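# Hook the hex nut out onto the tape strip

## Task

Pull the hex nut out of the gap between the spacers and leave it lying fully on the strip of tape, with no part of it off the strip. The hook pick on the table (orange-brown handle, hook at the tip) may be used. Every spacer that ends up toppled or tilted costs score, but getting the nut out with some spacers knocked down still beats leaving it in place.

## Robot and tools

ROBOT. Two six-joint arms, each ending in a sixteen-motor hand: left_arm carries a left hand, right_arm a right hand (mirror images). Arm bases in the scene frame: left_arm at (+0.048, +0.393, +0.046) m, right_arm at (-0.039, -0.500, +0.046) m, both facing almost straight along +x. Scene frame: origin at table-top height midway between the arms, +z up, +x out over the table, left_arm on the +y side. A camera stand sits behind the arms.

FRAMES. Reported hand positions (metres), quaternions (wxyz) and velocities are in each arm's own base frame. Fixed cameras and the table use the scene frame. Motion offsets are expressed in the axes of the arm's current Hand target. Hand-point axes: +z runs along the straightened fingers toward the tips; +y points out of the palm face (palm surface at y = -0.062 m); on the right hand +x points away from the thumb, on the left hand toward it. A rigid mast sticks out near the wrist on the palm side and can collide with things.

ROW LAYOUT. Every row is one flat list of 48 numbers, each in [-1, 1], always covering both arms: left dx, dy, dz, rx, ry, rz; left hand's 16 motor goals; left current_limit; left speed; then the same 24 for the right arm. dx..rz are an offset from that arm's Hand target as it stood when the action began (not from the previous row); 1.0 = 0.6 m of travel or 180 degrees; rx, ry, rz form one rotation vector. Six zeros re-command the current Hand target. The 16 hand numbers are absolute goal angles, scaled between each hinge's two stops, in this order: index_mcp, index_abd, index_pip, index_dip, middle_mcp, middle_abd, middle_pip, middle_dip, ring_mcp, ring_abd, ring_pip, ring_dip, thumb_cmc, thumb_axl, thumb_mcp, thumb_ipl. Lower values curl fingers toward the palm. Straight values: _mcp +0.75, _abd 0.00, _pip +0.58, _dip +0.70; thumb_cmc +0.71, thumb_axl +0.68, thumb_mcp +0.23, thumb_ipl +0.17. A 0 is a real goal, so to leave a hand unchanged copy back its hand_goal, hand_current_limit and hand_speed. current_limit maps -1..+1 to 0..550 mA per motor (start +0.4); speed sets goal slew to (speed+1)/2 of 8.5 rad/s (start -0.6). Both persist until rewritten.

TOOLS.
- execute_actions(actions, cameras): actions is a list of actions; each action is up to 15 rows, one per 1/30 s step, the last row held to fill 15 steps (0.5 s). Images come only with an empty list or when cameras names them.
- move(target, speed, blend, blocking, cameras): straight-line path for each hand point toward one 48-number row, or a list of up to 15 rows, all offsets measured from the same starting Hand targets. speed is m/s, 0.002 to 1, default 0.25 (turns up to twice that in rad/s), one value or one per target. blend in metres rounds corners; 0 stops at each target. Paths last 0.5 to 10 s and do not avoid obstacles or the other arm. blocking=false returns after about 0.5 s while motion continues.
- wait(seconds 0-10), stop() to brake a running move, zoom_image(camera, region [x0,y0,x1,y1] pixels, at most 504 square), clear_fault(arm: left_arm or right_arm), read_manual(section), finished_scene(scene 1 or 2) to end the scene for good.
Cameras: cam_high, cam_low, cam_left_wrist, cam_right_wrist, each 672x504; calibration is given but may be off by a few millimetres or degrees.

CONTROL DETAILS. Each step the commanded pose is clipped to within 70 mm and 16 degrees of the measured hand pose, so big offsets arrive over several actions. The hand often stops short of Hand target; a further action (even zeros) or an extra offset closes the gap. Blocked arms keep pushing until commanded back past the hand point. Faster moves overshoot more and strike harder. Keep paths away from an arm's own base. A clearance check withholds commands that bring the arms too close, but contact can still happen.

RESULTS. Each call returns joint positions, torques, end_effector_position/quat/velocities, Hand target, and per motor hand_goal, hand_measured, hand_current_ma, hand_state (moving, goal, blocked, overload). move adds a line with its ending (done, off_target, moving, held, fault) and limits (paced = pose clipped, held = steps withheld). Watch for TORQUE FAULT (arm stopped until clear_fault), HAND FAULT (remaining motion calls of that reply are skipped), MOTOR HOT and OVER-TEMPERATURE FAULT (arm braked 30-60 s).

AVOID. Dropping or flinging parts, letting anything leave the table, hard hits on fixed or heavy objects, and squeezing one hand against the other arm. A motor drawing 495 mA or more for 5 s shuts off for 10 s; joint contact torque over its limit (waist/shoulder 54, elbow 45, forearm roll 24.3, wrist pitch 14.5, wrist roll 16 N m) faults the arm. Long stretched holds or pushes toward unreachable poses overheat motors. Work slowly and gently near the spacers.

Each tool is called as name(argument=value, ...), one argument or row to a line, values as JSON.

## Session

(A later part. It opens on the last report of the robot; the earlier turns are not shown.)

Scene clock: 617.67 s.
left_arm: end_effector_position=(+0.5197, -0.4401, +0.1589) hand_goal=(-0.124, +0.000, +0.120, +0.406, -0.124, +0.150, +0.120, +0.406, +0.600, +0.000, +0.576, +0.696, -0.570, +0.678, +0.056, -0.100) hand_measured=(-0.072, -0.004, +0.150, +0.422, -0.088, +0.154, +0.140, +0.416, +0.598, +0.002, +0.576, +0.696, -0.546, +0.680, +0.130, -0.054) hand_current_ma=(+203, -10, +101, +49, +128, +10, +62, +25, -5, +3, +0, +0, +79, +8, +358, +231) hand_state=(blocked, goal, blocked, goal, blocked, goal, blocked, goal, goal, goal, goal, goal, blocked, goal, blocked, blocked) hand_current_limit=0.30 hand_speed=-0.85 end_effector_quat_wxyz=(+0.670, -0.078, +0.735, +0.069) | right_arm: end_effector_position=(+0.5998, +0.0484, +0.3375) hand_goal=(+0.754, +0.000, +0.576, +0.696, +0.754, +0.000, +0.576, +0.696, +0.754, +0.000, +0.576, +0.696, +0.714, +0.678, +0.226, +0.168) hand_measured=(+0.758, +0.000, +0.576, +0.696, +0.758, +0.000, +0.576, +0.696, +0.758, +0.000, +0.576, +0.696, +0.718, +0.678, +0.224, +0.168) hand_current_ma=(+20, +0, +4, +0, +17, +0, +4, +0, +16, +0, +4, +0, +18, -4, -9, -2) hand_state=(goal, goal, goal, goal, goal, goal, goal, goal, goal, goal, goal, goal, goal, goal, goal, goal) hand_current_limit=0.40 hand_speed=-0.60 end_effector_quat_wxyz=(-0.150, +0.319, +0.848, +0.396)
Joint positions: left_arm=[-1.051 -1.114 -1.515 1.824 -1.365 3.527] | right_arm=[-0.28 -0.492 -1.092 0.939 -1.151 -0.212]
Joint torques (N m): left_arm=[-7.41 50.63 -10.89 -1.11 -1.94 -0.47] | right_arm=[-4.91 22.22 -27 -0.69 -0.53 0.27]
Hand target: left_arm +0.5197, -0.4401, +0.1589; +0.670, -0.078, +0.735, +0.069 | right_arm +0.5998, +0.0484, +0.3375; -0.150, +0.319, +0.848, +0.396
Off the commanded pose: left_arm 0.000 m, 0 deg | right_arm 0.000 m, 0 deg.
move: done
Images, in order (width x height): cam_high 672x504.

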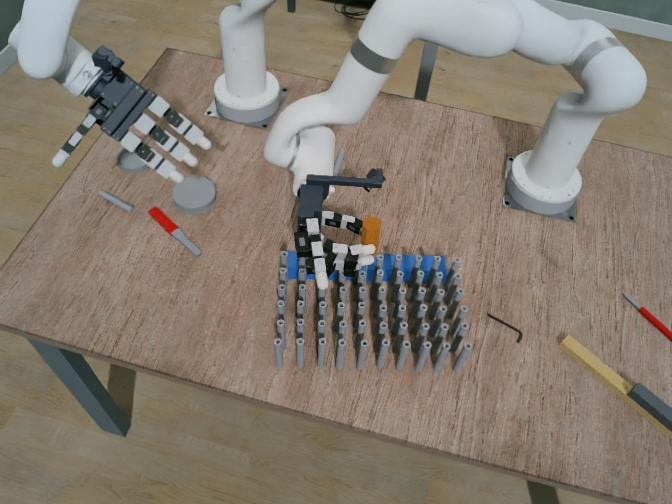

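move(
  target=[0.00478,-0.00175,-0.0497,0,0,0, -0.125,0,0.12,0.406,-0.125,0.15,0.12,0.406,0.6,0,0.576,0.696,-0.571,0.678,0.055,-0.1,0.3,-0.85, 0,0,0,0,0,0, 0.754,0,0.576,0.696,0.754,0,0.576,0.696,0.754,0,0.576,0.696,0.714,0.678,0.226,0.168,0.4,-0.6],
  speed=0.025,
  cameras=["cam_high"],
)

zoom_image(
  camera="cam_high",
  region=[355, 270, 385, 300],
)

zoom_image(
  camera="cam_high",
  region=[360, 276, 376, 292],
)

zoom_image(
  camera="cam_high",
  region=[350, 290, 385, 325],
)

Scene clock: 665.60 s.
left_arm: end_effector_position=(+0.4906, -0.4473, +0.1588) hand_goal=(-0.124, +0.000, +0.120, +0.406, -0.124, +0.150, +0.120, +0.406, +0.600, +0.000, +0.576, +0.696, -0.570, +0.678, +0.056, -0.100) hand_measured=(-0.072, -0.004, +0.150, +0.422, -0.088, +0.154, +0.140, +0.416, +0.598, +0.002, +0.576, +0.696, -0.546, +0.680, +0.130, -0.054) hand_current_ma=(+203, -10, +101, +49, +128, +10, +62, +25, -5, +3, +0, +0, +79, +8, +358, +231) hand_state=(blocked, goal, blocked, goal, blocked, goal, blocked, goal, goal, goal, goal, goal, blocked, goal, blocked, blocked) hand_current_limit=0.30 hand_speed=-0.85 end_effector_quat_wxyz=(+0.670, -0.078, +0.735, +0.069) | right_arm: end_effector_position=(+0.5998, +0.0484, +0.3375) hand_goal=(+0.754, +0.000, +0.576, +0.696, +0.754, +0.000, +0.576, +0.696, +0.754, +0.000, +0.576, +0.696, +0.714, +0.678, +0.226, +0.168) hand_measured=(+0.758, +0.000, +0.576, +0.696, +0.758, +0.000, +0.576, +0.696, +0.758, +0.000, +0.576, +0.696, +0.718, +0.678, +0.224, +0.168) hand_current_ma=(+20, +0, +4, +0, +17, +0, +4, +0, +16, +0, +4, +0, +18, -4, -9, -2) hand_state=(goal, goal, goal, goal, goal, goal, goal, goal, goal, goal, goal, goal, goal, goal, goal, goal) hand_current_limit=0.40 hand_speed=-0.60 end_effector_quat_wxyz=(-0.150, +0.319, +0.848, +0.396)
Joint positions: left_arm=[-1.096 -1.101 -1.486 1.785 -1.385 3.516] | right_arm=[-0.28 -0.492 -1.092 0.939 -1.151 -0.212]
Joint torques (N m): left_arm=[-6.83 49.78 -10.41 -1.11 -1.96 -0.43] | right_arm=[-4.89 22.94 -27.42 -0.53 -0.69 0.2]
Hand target: left_arm +0.4906, -0.4473, +0.1588; +0.670, -0.078, +0.735, +0.069 | right_arm +0.5998, +0.0484, +0.3375; -0.150, +0.319, +0.848, +0.396
Off the commanded pose: left_arm 0.000 m, 0 deg | right_arm 0.000 m, 0 deg.
move: done
Images, in order (width x height): cam_high 672x504.

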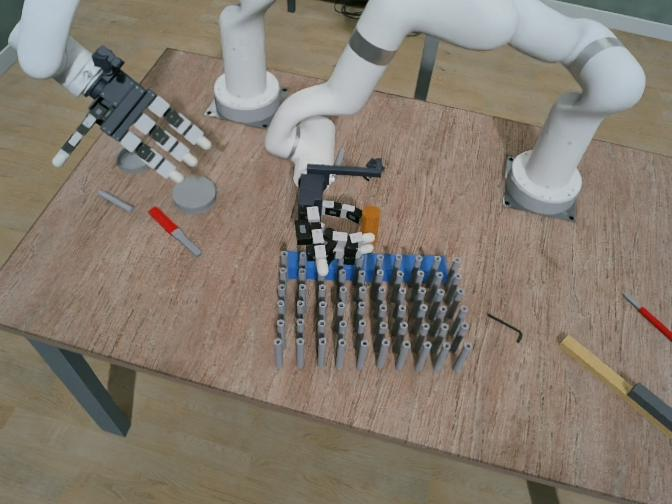

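Scaled by 16.800 from the camera's 672x504 image, which has a finer 960x720 frame.

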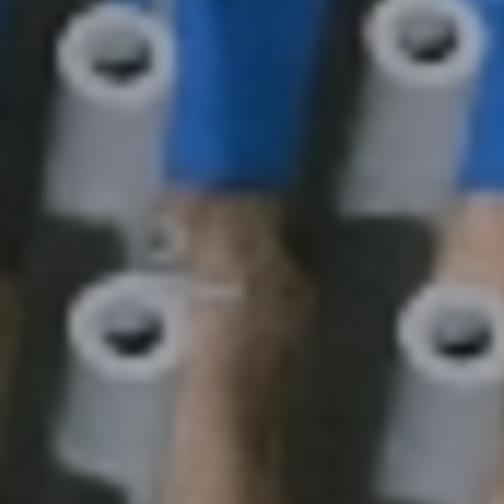

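Scaled by 31.500 from the camera's 672x504 image, which has a finer 960x720 frame.

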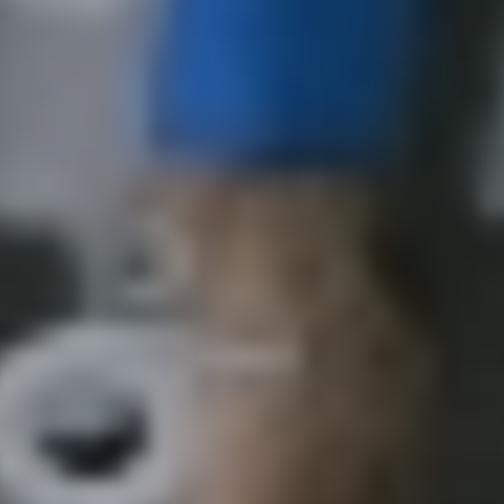

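Scaled by 14.400 from the camera's 672x504 image, which has a finer 960x720 frame.

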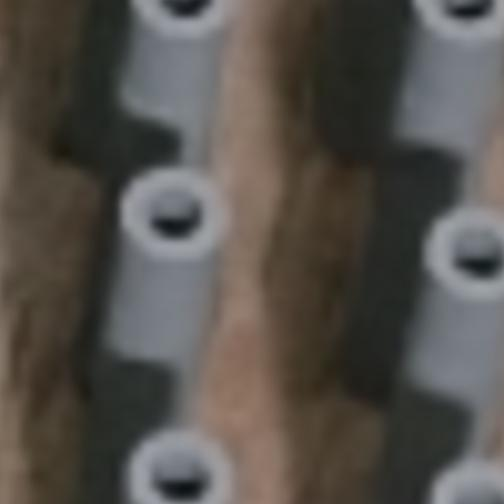

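move(
  target=[0.00284,-0.00146,-0.0416,0,0,0, -0.125,0,0.12,0.406,-0.125,0.15,0.12,0.406,0.6,0,0.576,0.696,-0.571,0.678,0.055,-0.1,0.3,-0.85, 0,0,0,0,0,0, 0.754,0,0.576,0.696,0.754,0,0.576,0.696,0.754,0,0.576,0.696,0.714,0.678,0.226,0.168,0.4,-0.6],
  speed=0.025,
  cameras=["cam_high"],
)

zoom_image(
  camera="cam_high",
  region=[350, 250, 385, 285],
)

Scene clock: 684.23 s.
left_arm: end_effector_position=(+0.4663, -0.4533, +0.1594) hand_goal=(-0.124, +0.000, +0.120, +0.406, -0.124, +0.150, +0.120, +0.406, +0.600, +0.000, +0.576, +0.696, -0.570, +0.678, +0.056, -0.100) hand_measured=(-0.072, -0.004, +0.150, +0.422, -0.088, +0.154, +0.140, +0.416, +0.598, +0.002, +0.576, +0.696, -0.546, +0.680, +0.130, -0.054) hand_current_ma=(+203, -10, +101, +49, +128, +10, +62, +25, -5, +3, +0, +0, +79, +8, +357, +231) hand_state=(blocked, goal, blocked, goal, blocked, goal, blocked, goal, goal, goal, goal, goal, blocked, goal, blocked, blocked) hand_current_limit=0.30 hand_speed=-0.85 end_effector_quat_wxyz=(+0.670, -0.078, +0.735, +0.069) | right_arm: end_effector_position=(+0.5998, +0.0484, +0.3375) hand_goal=(+0.754, +0.000, +0.576, +0.696, +0.754, +0.000, +0.576, +0.696, +0.754, +0.000, +0.576, +0.696, +0.714, +0.678, +0.226, +0.168) hand_measured=(+0.758, +0.000, +0.576, +0.696, +0.758, +0.000, +0.576, +0.696, +0.758, +0.000, +0.576, +0.696, +0.718, +0.678, +0.224, +0.168) hand_current_ma=(+20, +0, +4, +0, +17, +0, +4, +0, +16, +0, +4, +0, +18, -4, -9, -2) hand_state=(goal, goal, goal, goal, goal, goal, goal, goal, goal, goal, goal, goal, goal, goal, goal, goal) hand_current_limit=0.40 hand_speed=-0.60 end_effector_quat_wxyz=(-0.150, +0.319, +0.848, +0.396)
Joint positions: left_arm=[-1.134 -1.091 -1.465 1.751 -1.401 3.509] | right_arm=[-0.28 -0.492 -1.092 0.939 -1.151 -0.212]
Joint torques (N m): left_arm=[-7.85 48.98 -10.33 -1.19 -1.95 -0.44] | right_arm=[-5.79 22.53 -26.96 -0.58 -0.69 0.19]
Hand target: left_arm +0.4663, -0.4533, +0.1594; +0.670, -0.078, +0.735, +0.069 | right_arm +0.5998, +0.0484, +0.3375; -0.150, +0.319, +0.848, +0.396
Off the commanded pose: left_arm 0.000 m, 0 deg | right_arm 0.000 m, 0 deg.
move: done
Images, in order (width x height): cam_high 672x504.

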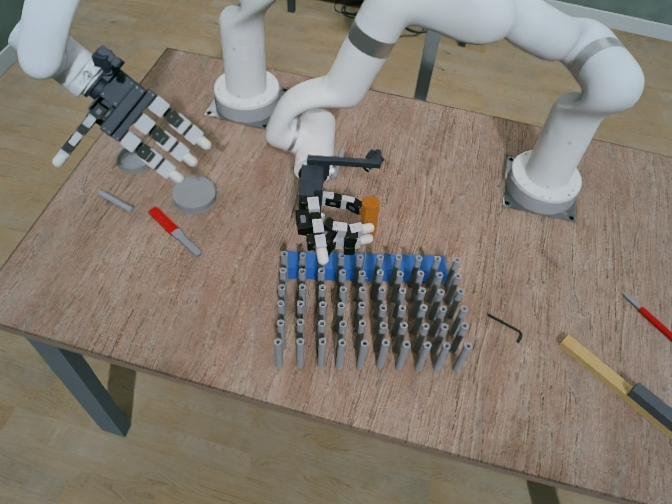

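Scaled by 14.400 from the camera's 672x504 image, which has a finer 960x720 frame.

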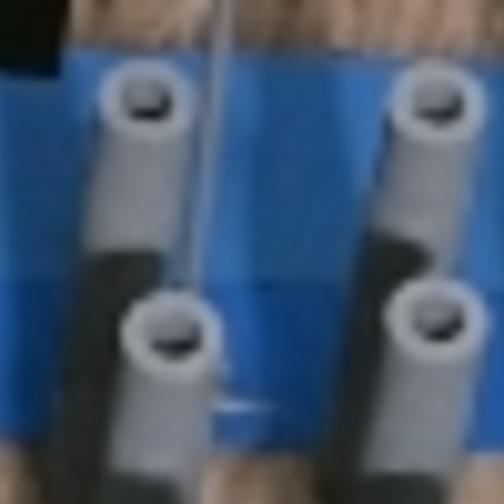

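move(
  target=[0.00383,-0.0014,-0.0398,0,0,0, -0.125,0,0.12,0.406,-0.125,0.15,0.12,0.406,0.6,0,0.576,0.696,-0.571,0.678,0.055,-0.1,0.3,-0.85, 0,0,0,0,0,0, 0.754,0,0.576,0.696,0.754,0,0.576,0.696,0.754,0,0.576,0.696,0.714,0.678,0.226,0.168,0.4,-0.6],
  speed=0.025,
  cameras=["cam_high","cam_low"],
)

zoom_image(
  camera="cam_high",
  region=[350, 250, 385, 285],
)

Scene clock: 692.50 s.
left_arm: end_effector_position=(+0.4430, -0.4591, +0.1593) hand_goal=(-0.124, +0.000, +0.120, +0.406, -0.124, +0.150, +0.120, +0.406, +0.600, +0.000, +0.576, +0.696, -0.570, +0.678, +0.056, -0.100) hand_measured=(-0.072, -0.004, +0.150, +0.422, -0.088, +0.154, +0.140, +0.416, +0.598, +0.002, +0.576, +0.696, -0.546, +0.680, +0.130, -0.054) hand_current_ma=(+203, -10, +101, +49, +128, +10, +62, +25, -5, +3, +0, +0, +79, +8, +358, +231) hand_state=(blocked, goal, blocked, goal, blocked, goal, blocked, goal, goal, goal, goal, goal, blocked, goal, blocked, blocked) hand_current_limit=0.30 hand_speed=-0.85 end_effector_quat_wxyz=(+0.670, -0.078, +0.735, +0.069) | right_arm: end_effector_position=(+0.5998, +0.0484, +0.3375) hand_goal=(+0.754, +0.000, +0.576, +0.696, +0.754, +0.000, +0.576, +0.696, +0.754, +0.000, +0.576, +0.696, +0.714, +0.678, +0.226, +0.168) hand_measured=(+0.758, +0.000, +0.576, +0.696, +0.758, +0.000, +0.576, +0.696, +0.758, +0.000, +0.576, +0.696, +0.718, +0.678, +0.224, +0.168) hand_current_ma=(+20, +0, +4, +0, +17, +0, +4, +0, +16, +0, +4, +0, +18, -4, -9, -2) hand_state=(goal, goal, goal, goal, goal, goal, goal, goal, goal, goal, goal, goal, goal, goal, goal, goal) hand_current_limit=0.40 hand_speed=-0.60 end_effector_quat_wxyz=(-0.150, +0.319, +0.848, +0.396)
Joint positions: left_arm=[-1.171 -1.084 -1.45 1.718 -1.416 3.502] | right_arm=[-0.28 -0.492 -1.092 0.939 -1.151 -0.212]
Joint torques (N m): left_arm=[-7.37 49.29 -10.67 -1.21 -1.95 -0.4] | right_arm=[-5.66 22.12 -27.05 -0.42 -0.57 0.27]
Hand target: left_arm +0.4430, -0.4591, +0.1593; +0.670, -0.078, +0.735, +0.069 | right_arm +0.5998, +0.0484, +0.3375; -0.150, +0.319, +0.848, +0.396
Off the commanded pose: left_arm 0.000 m, 0 deg | right_arm 0.000 m, 0 deg.
move: done
Images, in order (width x height): cam_high 672x504, cam_low 672x504.

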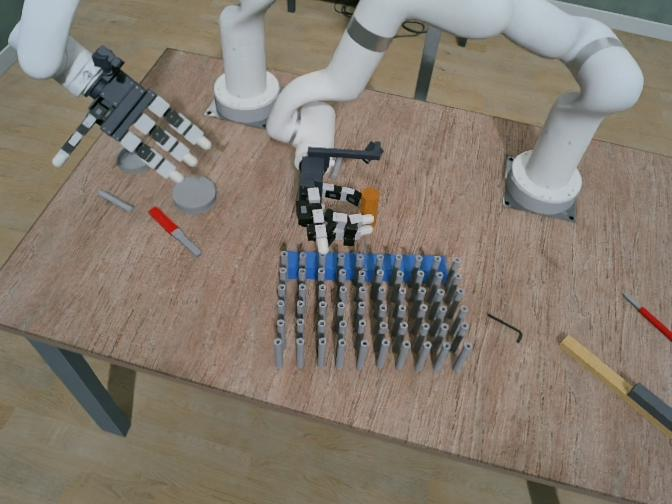

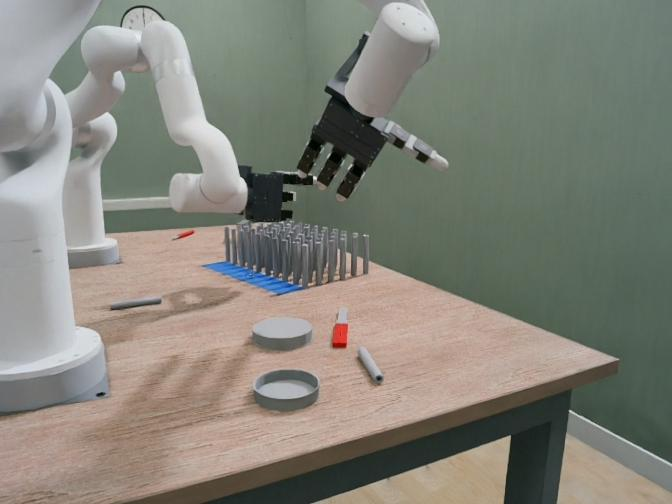

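Scaled by 14.400 from the camera's 672x504 image, which has a finer 960x720 frame.

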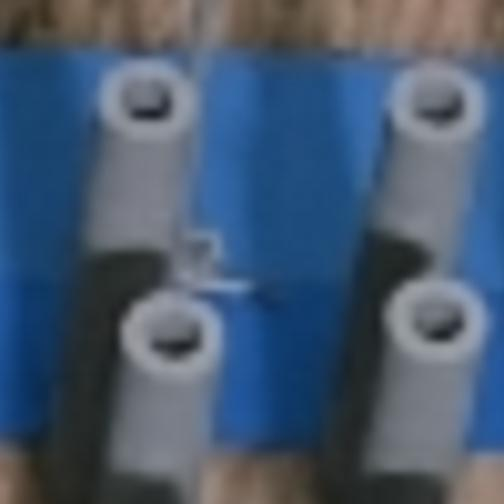

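move(
  target=[
    [-0.00064,0.00023,0.00663,0,0,0, -0.125,0,0.12,0.406,-0.125,0.15,0.12,0.406,0.6,0,0.576,0.696,-0.571,0.678,0.055,-0.1,0.3,-0.85, 0,0,0,0,0,0, 0.754,0,0.576,0.696,0.754,0,0.576,0.696,0.754,0,0.576,0.696,0.714,0.678,0.226,0.168,0.4,-0.6],
    [-0.266,0.0002,-0.0189,0,0,0, -0.125,0,0.12,0.406,-0.125,0.15,0.12,0.406,0.6,0,0.576,0.696,-0.571,0.678,0.055,-0.1,0.3,-0.85, 0,0,0,0,0,0, 0.754,0,0.576,0.696,0.754,0,0.576,0.696,0.754,0,0.576,0.696,0.714,0.678,0.226,0.168,0.4,-0.6],
    [-0.2922,0.0855,-0.2022,-0.03,0.0091,-0.5017, -0.125,0,0.12,0.406,-0.125,0.15,0.12,0.406,0.6,0,0.576,0.696,-0.571,0.678,0.055,-0.1,0.3,-0.85, 0,0,0,0,0,0, 0.754,0,0.576,0.696,0.754,0,0.576,0.696,0.754,0,0.576,0.696,0.714,0.678,0.226,0.168,0.4,-0.6],
    [0.1002,0.1535,-0.3738,-0.03,0.0091,-0.5017, -0.125,0,0.12,0.406,-0.125,0.15,0.12,0.406,0.6,0,0.576,0.696,-0.571,0.678,0.055,-0.1,0.3,-0.85, 0,0,0,0,0,0, 0.754,0,0.576,0.696,0.754,0,0.576,0.696,0.754,0,0.576,0.696,0.714,0.678,0.226,0.168,0.4,-0.6],
  ],
  speed=[0.03,0.12,0.25,0.25],
  blend=[0,0.01,0.03,0],
  cameras=["cam_high","cam_low"],
)

zoom_image(
  camera="cam_high",
  region=[340, 240, 400, 300],
)

zoom_image(
  camera="cam_low",
  region=[80, 150, 300, 330],
)

Scene clock: 735.80 s.
left_arm: end_effector_position=(+0.2001, -0.4163, +0.1200) hand_goal=(-0.124, +0.000, +0.120, +0.406, -0.124, +0.150, +0.120, +0.406, +0.600, +0.000, +0.576, +0.696, -0.570, +0.678, +0.056, -0.100) hand_measured=(-0.072, -0.006, +0.150, +0.422, -0.088, +0.152, +0.140, +0.416, +0.592, +0.002, +0.576, +0.696, -0.548, +0.680, +0.130, -0.054) hand_current_ma=(+203, -14, +101, +49, +128, +4, +62, +25, -23, +3, +0, +0, +72, +8, +358, +231) hand_state=(blocked, goal, blocked, goal, blocked, goal, blocked, goal, goal, goal, goal, goal, blocked, goal, blocked, blocked) hand_current_limit=0.30 hand_speed=-0.85 end_effector_quat_wxyz=(-0.508, +0.605, -0.468, +0.396) | right_arm: end_effector_position=(+0.5998, +0.0484, +0.3375) hand_goal=(+0.754, +0.000, +0.576, +0.696, +0.754, +0.000, +0.576, +0.696, +0.754, +0.000, +0.576, +0.696, +0.714, +0.678, +0.226, +0.168) hand_measured=(+0.758, +0.000, +0.576, +0.696, +0.758, +0.000, +0.576, +0.696, +0.758, +0.000, +0.576, +0.696, +0.718, +0.678, +0.224, +0.168) hand_current_ma=(+20, +0, +4, +0, +17, +0, +4, +0, +16, +0, +4, +0, +18, -4, -9, -2) hand_state=(goal, goal, goal, goal, goal, goal, goal, goal, goal, goal, goal, goal, goal, goal, goal, goal) hand_current_limit=0.40 hand_speed=-0.60 end_effector_quat_wxyz=(-0.150, +0.319, +0.848, +0.396)
Joint positions: left_arm=[-1.575 -0.733 -0.812 1.305 -1.42 1.644] | right_arm=[-0.28 -0.492 -1.092 0.939 -1.151 -0.212]
Joint torques (N m): left_arm=[-7.9 31.36 -9.69 -1.68 -0.5 -0.74] | right_arm=[-5.23 21.21 -26.72 -0.49 -0.61 0.22]
Hand target: left_arm +0.2001, -0.4163, +0.1199; -0.508, +0.605, -0.468, +0.396 | right_arm +0.5998, +0.0484, +0.3375; -0.150, +0.319, +0.848, +0.396
Off the commanded pose: left_arm 0.000 m, 0 deg | right_arm 0.000 m, 0 deg.
move: done
Images, in order (width x height): cam_high 672x504, cam_low 672x504.

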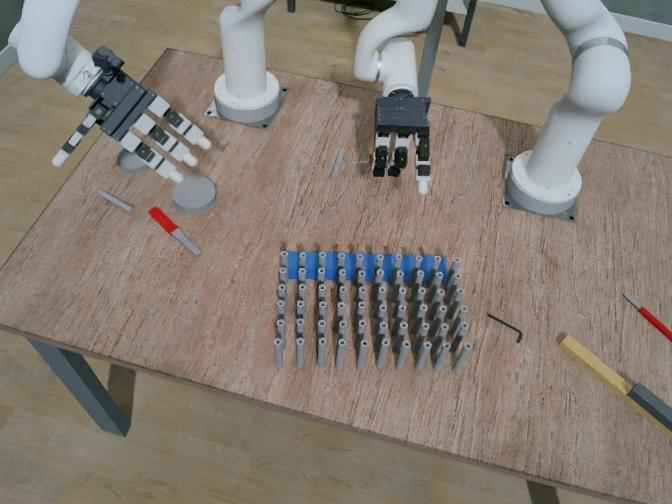

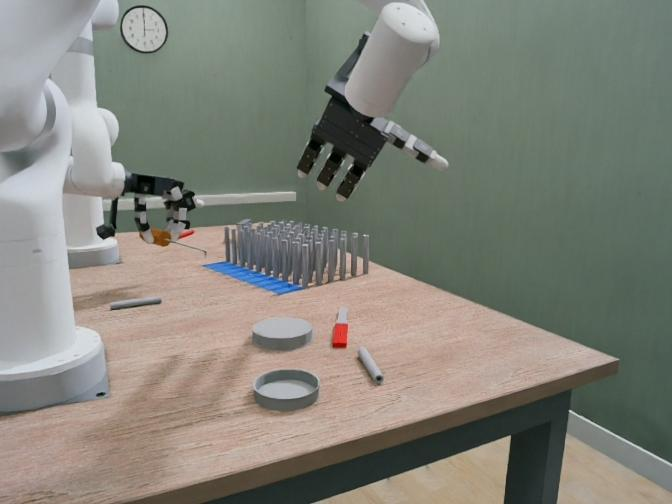

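Scaled by 8.400 from the camera's 672x504 image, which has a finer 960x720 frame.

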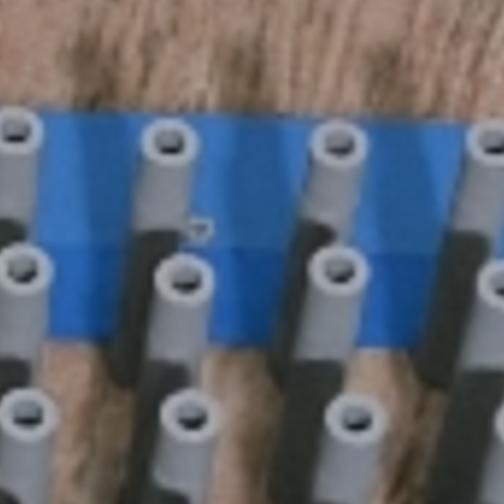

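Scaled by 2.291 from the camera's 672x504 image, which has a finer 960x720 frame.

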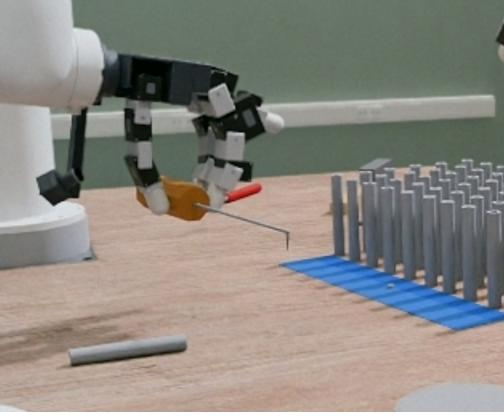

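move(
  target=[
    [0,0.182,0.0321,0,0,0, -0.125,0,0.12,0.406,-0.125,0.15,0.12,0.406,0.6,0,0.576,0.696,-0.571,0.678,0.055,-0.1,0.3,-0.85, 0,0,0,0,0,0, 0.754,0,0.576,0.696,0.754,0,0.576,0.696,0.754,0,0.576,0.696,0.714,0.678,0.226,0.168,0.4,-0.6],
  ],
  speed=0.07,
  cameras=["cam_low"],
)

zoom_image(
  camera="cam_low",
  region=[80, 200, 260, 320],
)

Scene clock: 746.80 s.
left_arm: end_effector_position=(+0.2006, -0.4166, +0.0091) hand_goal=(-0.124, +0.000, +0.120, +0.406, -0.124, +0.150, +0.120, +0.406, +0.600, +0.000, +0.576, +0.696, -0.570, +0.678, +0.056, -0.100) hand_measured=(-0.072, -0.006, +0.150, +0.422, -0.088, +0.150, +0.140, +0.418, +0.592, +0.002, +0.576, +0.696, -0.548, +0.680, +0.130, -0.054) hand_current_ma=(+203, -14, +101, +49, +128, -1, +64, +30, -23, +3, +0, +0, +68, +8, +358, +231) hand_state=(blocked, goal, blocked, goal, blocked, goal, blocked, goal, goal, goal, goal, goal, blocked, goal, blocked, blocked) hand_current_limit=0.30 hand_speed=-0.85 end_effector_quat_wxyz=(-0.508, +0.605, -0.468, +0.396) | right_arm: end_effector_position=(+0.5998, +0.0484, +0.3375) hand_goal=(+0.754, +0.000, +0.576, +0.696, +0.754, +0.000, +0.576, +0.696, +0.754, +0.000, +0.576, +0.696, +0.714, +0.678, +0.226, +0.168) hand_measured=(+0.758, +0.000, +0.576, +0.696, +0.758, +0.000, +0.576, +0.696, +0.758, +0.000, +0.576, +0.696, +0.718, +0.678, +0.224, +0.168) hand_current_ma=(+20, +0, +4, +0, +17, +0, +4, +0, +16, +0, +4, +0, +18, -4, -9, -2) hand_state=(goal, goal, goal, goal, goal, goal, goal, goal, goal, goal, goal, goal, goal, goal, goal, goal) hand_current_limit=0.40 hand_speed=-0.60 end_effector_quat_wxyz=(-0.150, +0.319, +0.848, +0.396)
Joint positions: left_arm=[-1.574 -1.021 -0.932 1.334 -1.379 1.48] | right_arm=[-0.28 -0.492 -1.092 0.939 -1.151 -0.212]
Joint torques (N m): left_arm=[5.87 33.65 -7.4 1.15 -0.37 -0.81] | right_arm=[-5.16 22.3 -26.3 -0.75 -0.54 0.29]
Hand target: left_arm +0.2006, -0.4166, +0.0090; -0.508, +0.605, -0.468, +0.396 | right_arm +0.5998, +0.0484, +0.3375; -0.150, +0.319, +0.848, +0.396
Off the commanded pose: left_arm 0.000 m, 0 deg | right_arm 0.000 m, 0 deg.
move: done
Images, in order (width x height): cam_low 672x504.

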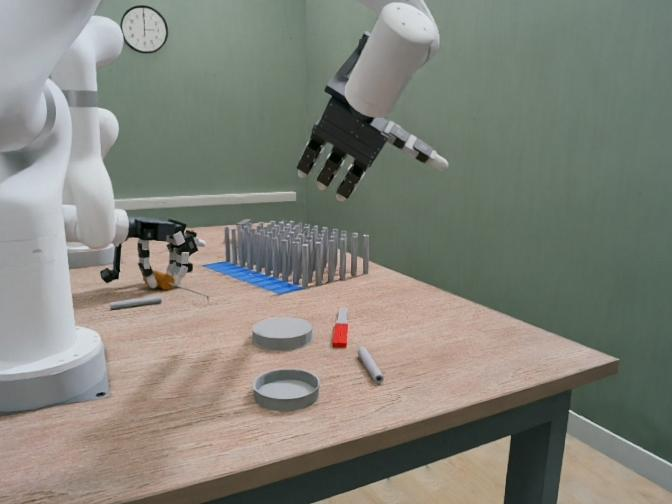

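Scaled by 2.800 from the camera's 672x504 image, which has a finer 960x720 frame.

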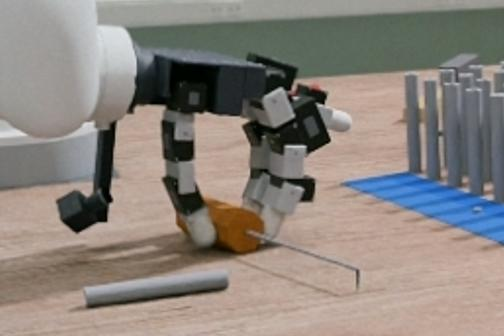

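move(
  target=[
    [0,0.001,0,0,0,0, 0.137,0,0.139,0.406,0.137,0.15,0.139,0.406,0.6,0,0.576,0.696,-0.571,0.678,0.226,0.168,0.3,-0.9, 0,0,0,0,0,0, 0.754,0,0.576,0.696,0.754,0,0.576,0.696,0.754,0,0.576,0.696,0.714,0.678,0.226,0.168,0.4,-0.6],
    [0,-0.246,-0.0434,0,0,0, 0.137,0,0.139,0.406,0.137,0.15,0.139,0.406,0.6,0,0.576,0.696,-0.571,0.678,0.226,0.168,0.3,-0.9, 0,0,0,0,0,0, 0.754,0,0.576,0.696,0.754,0,0.576,0.696,0.754,0,0.576,0.696,0.714,0.678,0.226,0.168,0.4,-0.6],
  ],
  speed=[0.02,0.15],
  cameras=["cam_low","cam_high"],
)

zoom_image(
  camera="cam_high",
  region=[260, 230, 480, 390],
)

zoom_image(
  camera="cam_high",
  region=[340, 240, 400, 300],
)

Scene clock: 756.67 s.
left_arm: end_effector_position=(+0.1999, -0.4162, +0.1589) hand_goal=(+0.138, +0.000, +0.140, +0.406, +0.138, +0.150, +0.140, +0.406, +0.600, +0.000, +0.576, +0.696, -0.570, +0.678, +0.226, +0.168) hand_measured=(+0.124, -0.002, +0.142, +0.410, +0.126, +0.148, +0.142, +0.410, +0.592, +0.002, +0.576, +0.696, -0.568, +0.680, +0.222, +0.166) hand_current_ma=(-40, -6, +5, +7, -38, -2, +6, +7, -23, +3, +0, +0, +5, +6, -10, -8) hand_state=(goal, goal, goal, goal, goal, goal, goal, goal, goal, goal, goal, goal, goal, goal, goal, goal) hand_current_limit=0.30 hand_speed=-0.90 end_effector_quat_wxyz=(-0.508, +0.605, -0.468, +0.396) | right_arm: end_effector_position=(+0.5998, +0.0484, +0.3375) hand_goal=(+0.754, +0.000, +0.576, +0.696, +0.754, +0.000, +0.576, +0.696, +0.754, +0.000, +0.576, +0.696, +0.714, +0.678, +0.226, +0.168) hand_measured=(+0.758, +0.000, +0.576, +0.696, +0.758, +0.000, +0.576, +0.696, +0.758, +0.000, +0.576, +0.696, +0.718, +0.678, +0.224, +0.168) hand_current_ma=(+20, +0, +4, +0, +17, +0, +4, +0, +16, +0, +4, +0, +18, -4, -9, -2) hand_state=(goal, goal, goal, goal, goal, goal, goal, goal, goal, goal, goal, goal, goal, goal, goal, goal) hand_current_limit=0.40 hand_speed=-0.60 end_effector_quat_wxyz=(-0.150, +0.319, +0.848, +0.396)
Joint positions: left_arm=[-1.575 -0.634 -0.786 1.295 -1.44 1.716] | right_arm=[-0.28 -0.492 -1.092 0.939 -1.151 -0.212]
Joint torques (N m): left_arm=[-8.12 35.95 -7.48 -1.7 -1.9 0.72] | right_arm=[-3.56 22.98 -26.05 0.04 -0.6 0.27]
Hand target: left_arm +0.1999, -0.4162, +0.1589; -0.508, +0.605, -0.468, +0.396 | right_arm +0.5998, +0.0484, +0.3375; -0.150, +0.319, +0.848, +0.396
Off the commanded pose: left_arm 0.000 m, 0 deg | right_arm 0.000 m, 0 deg.
move: done
Images, in order (width x height): cam_high 672x504, cam_low 672x504.

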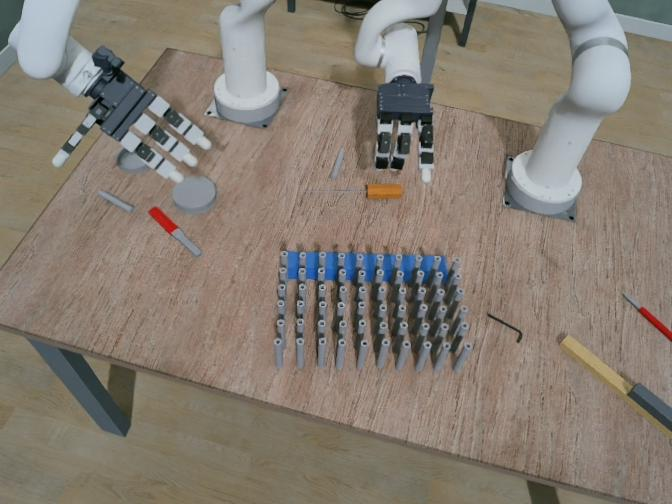

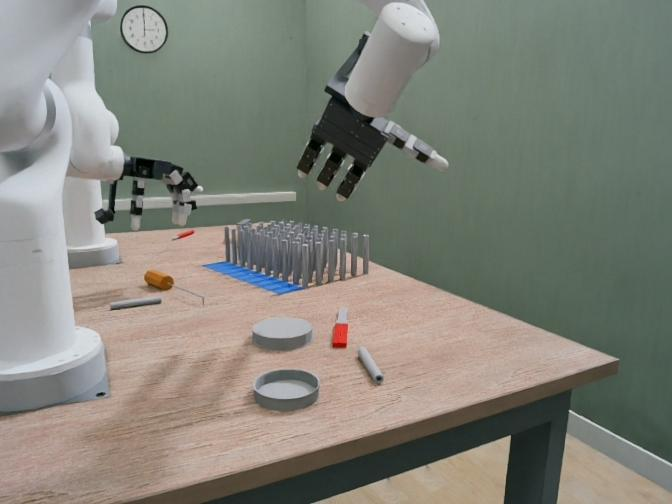

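Scaled by 2.291 from the camera's 672x504 image, which has a finer 960x720 frame.

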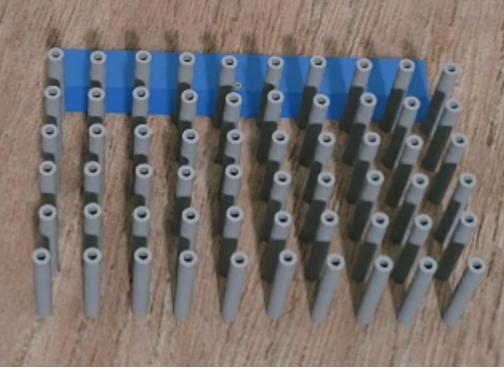

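Scaled by 8.400 from the camera's 672x504 image, which has a finer 960x720 frame.

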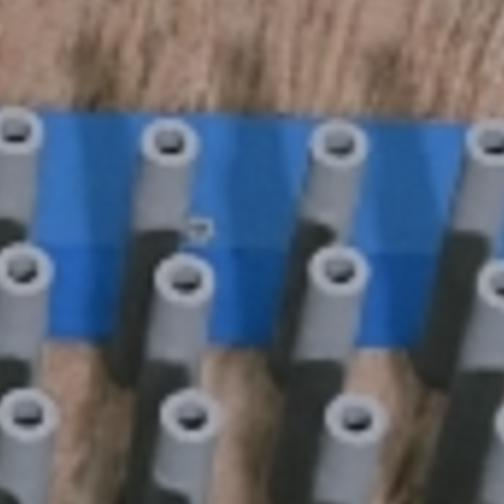

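All spacers are standing and the nut is fully on the tape.

finished_scene(
  scene=2,
)

The scene is finished: the task was done.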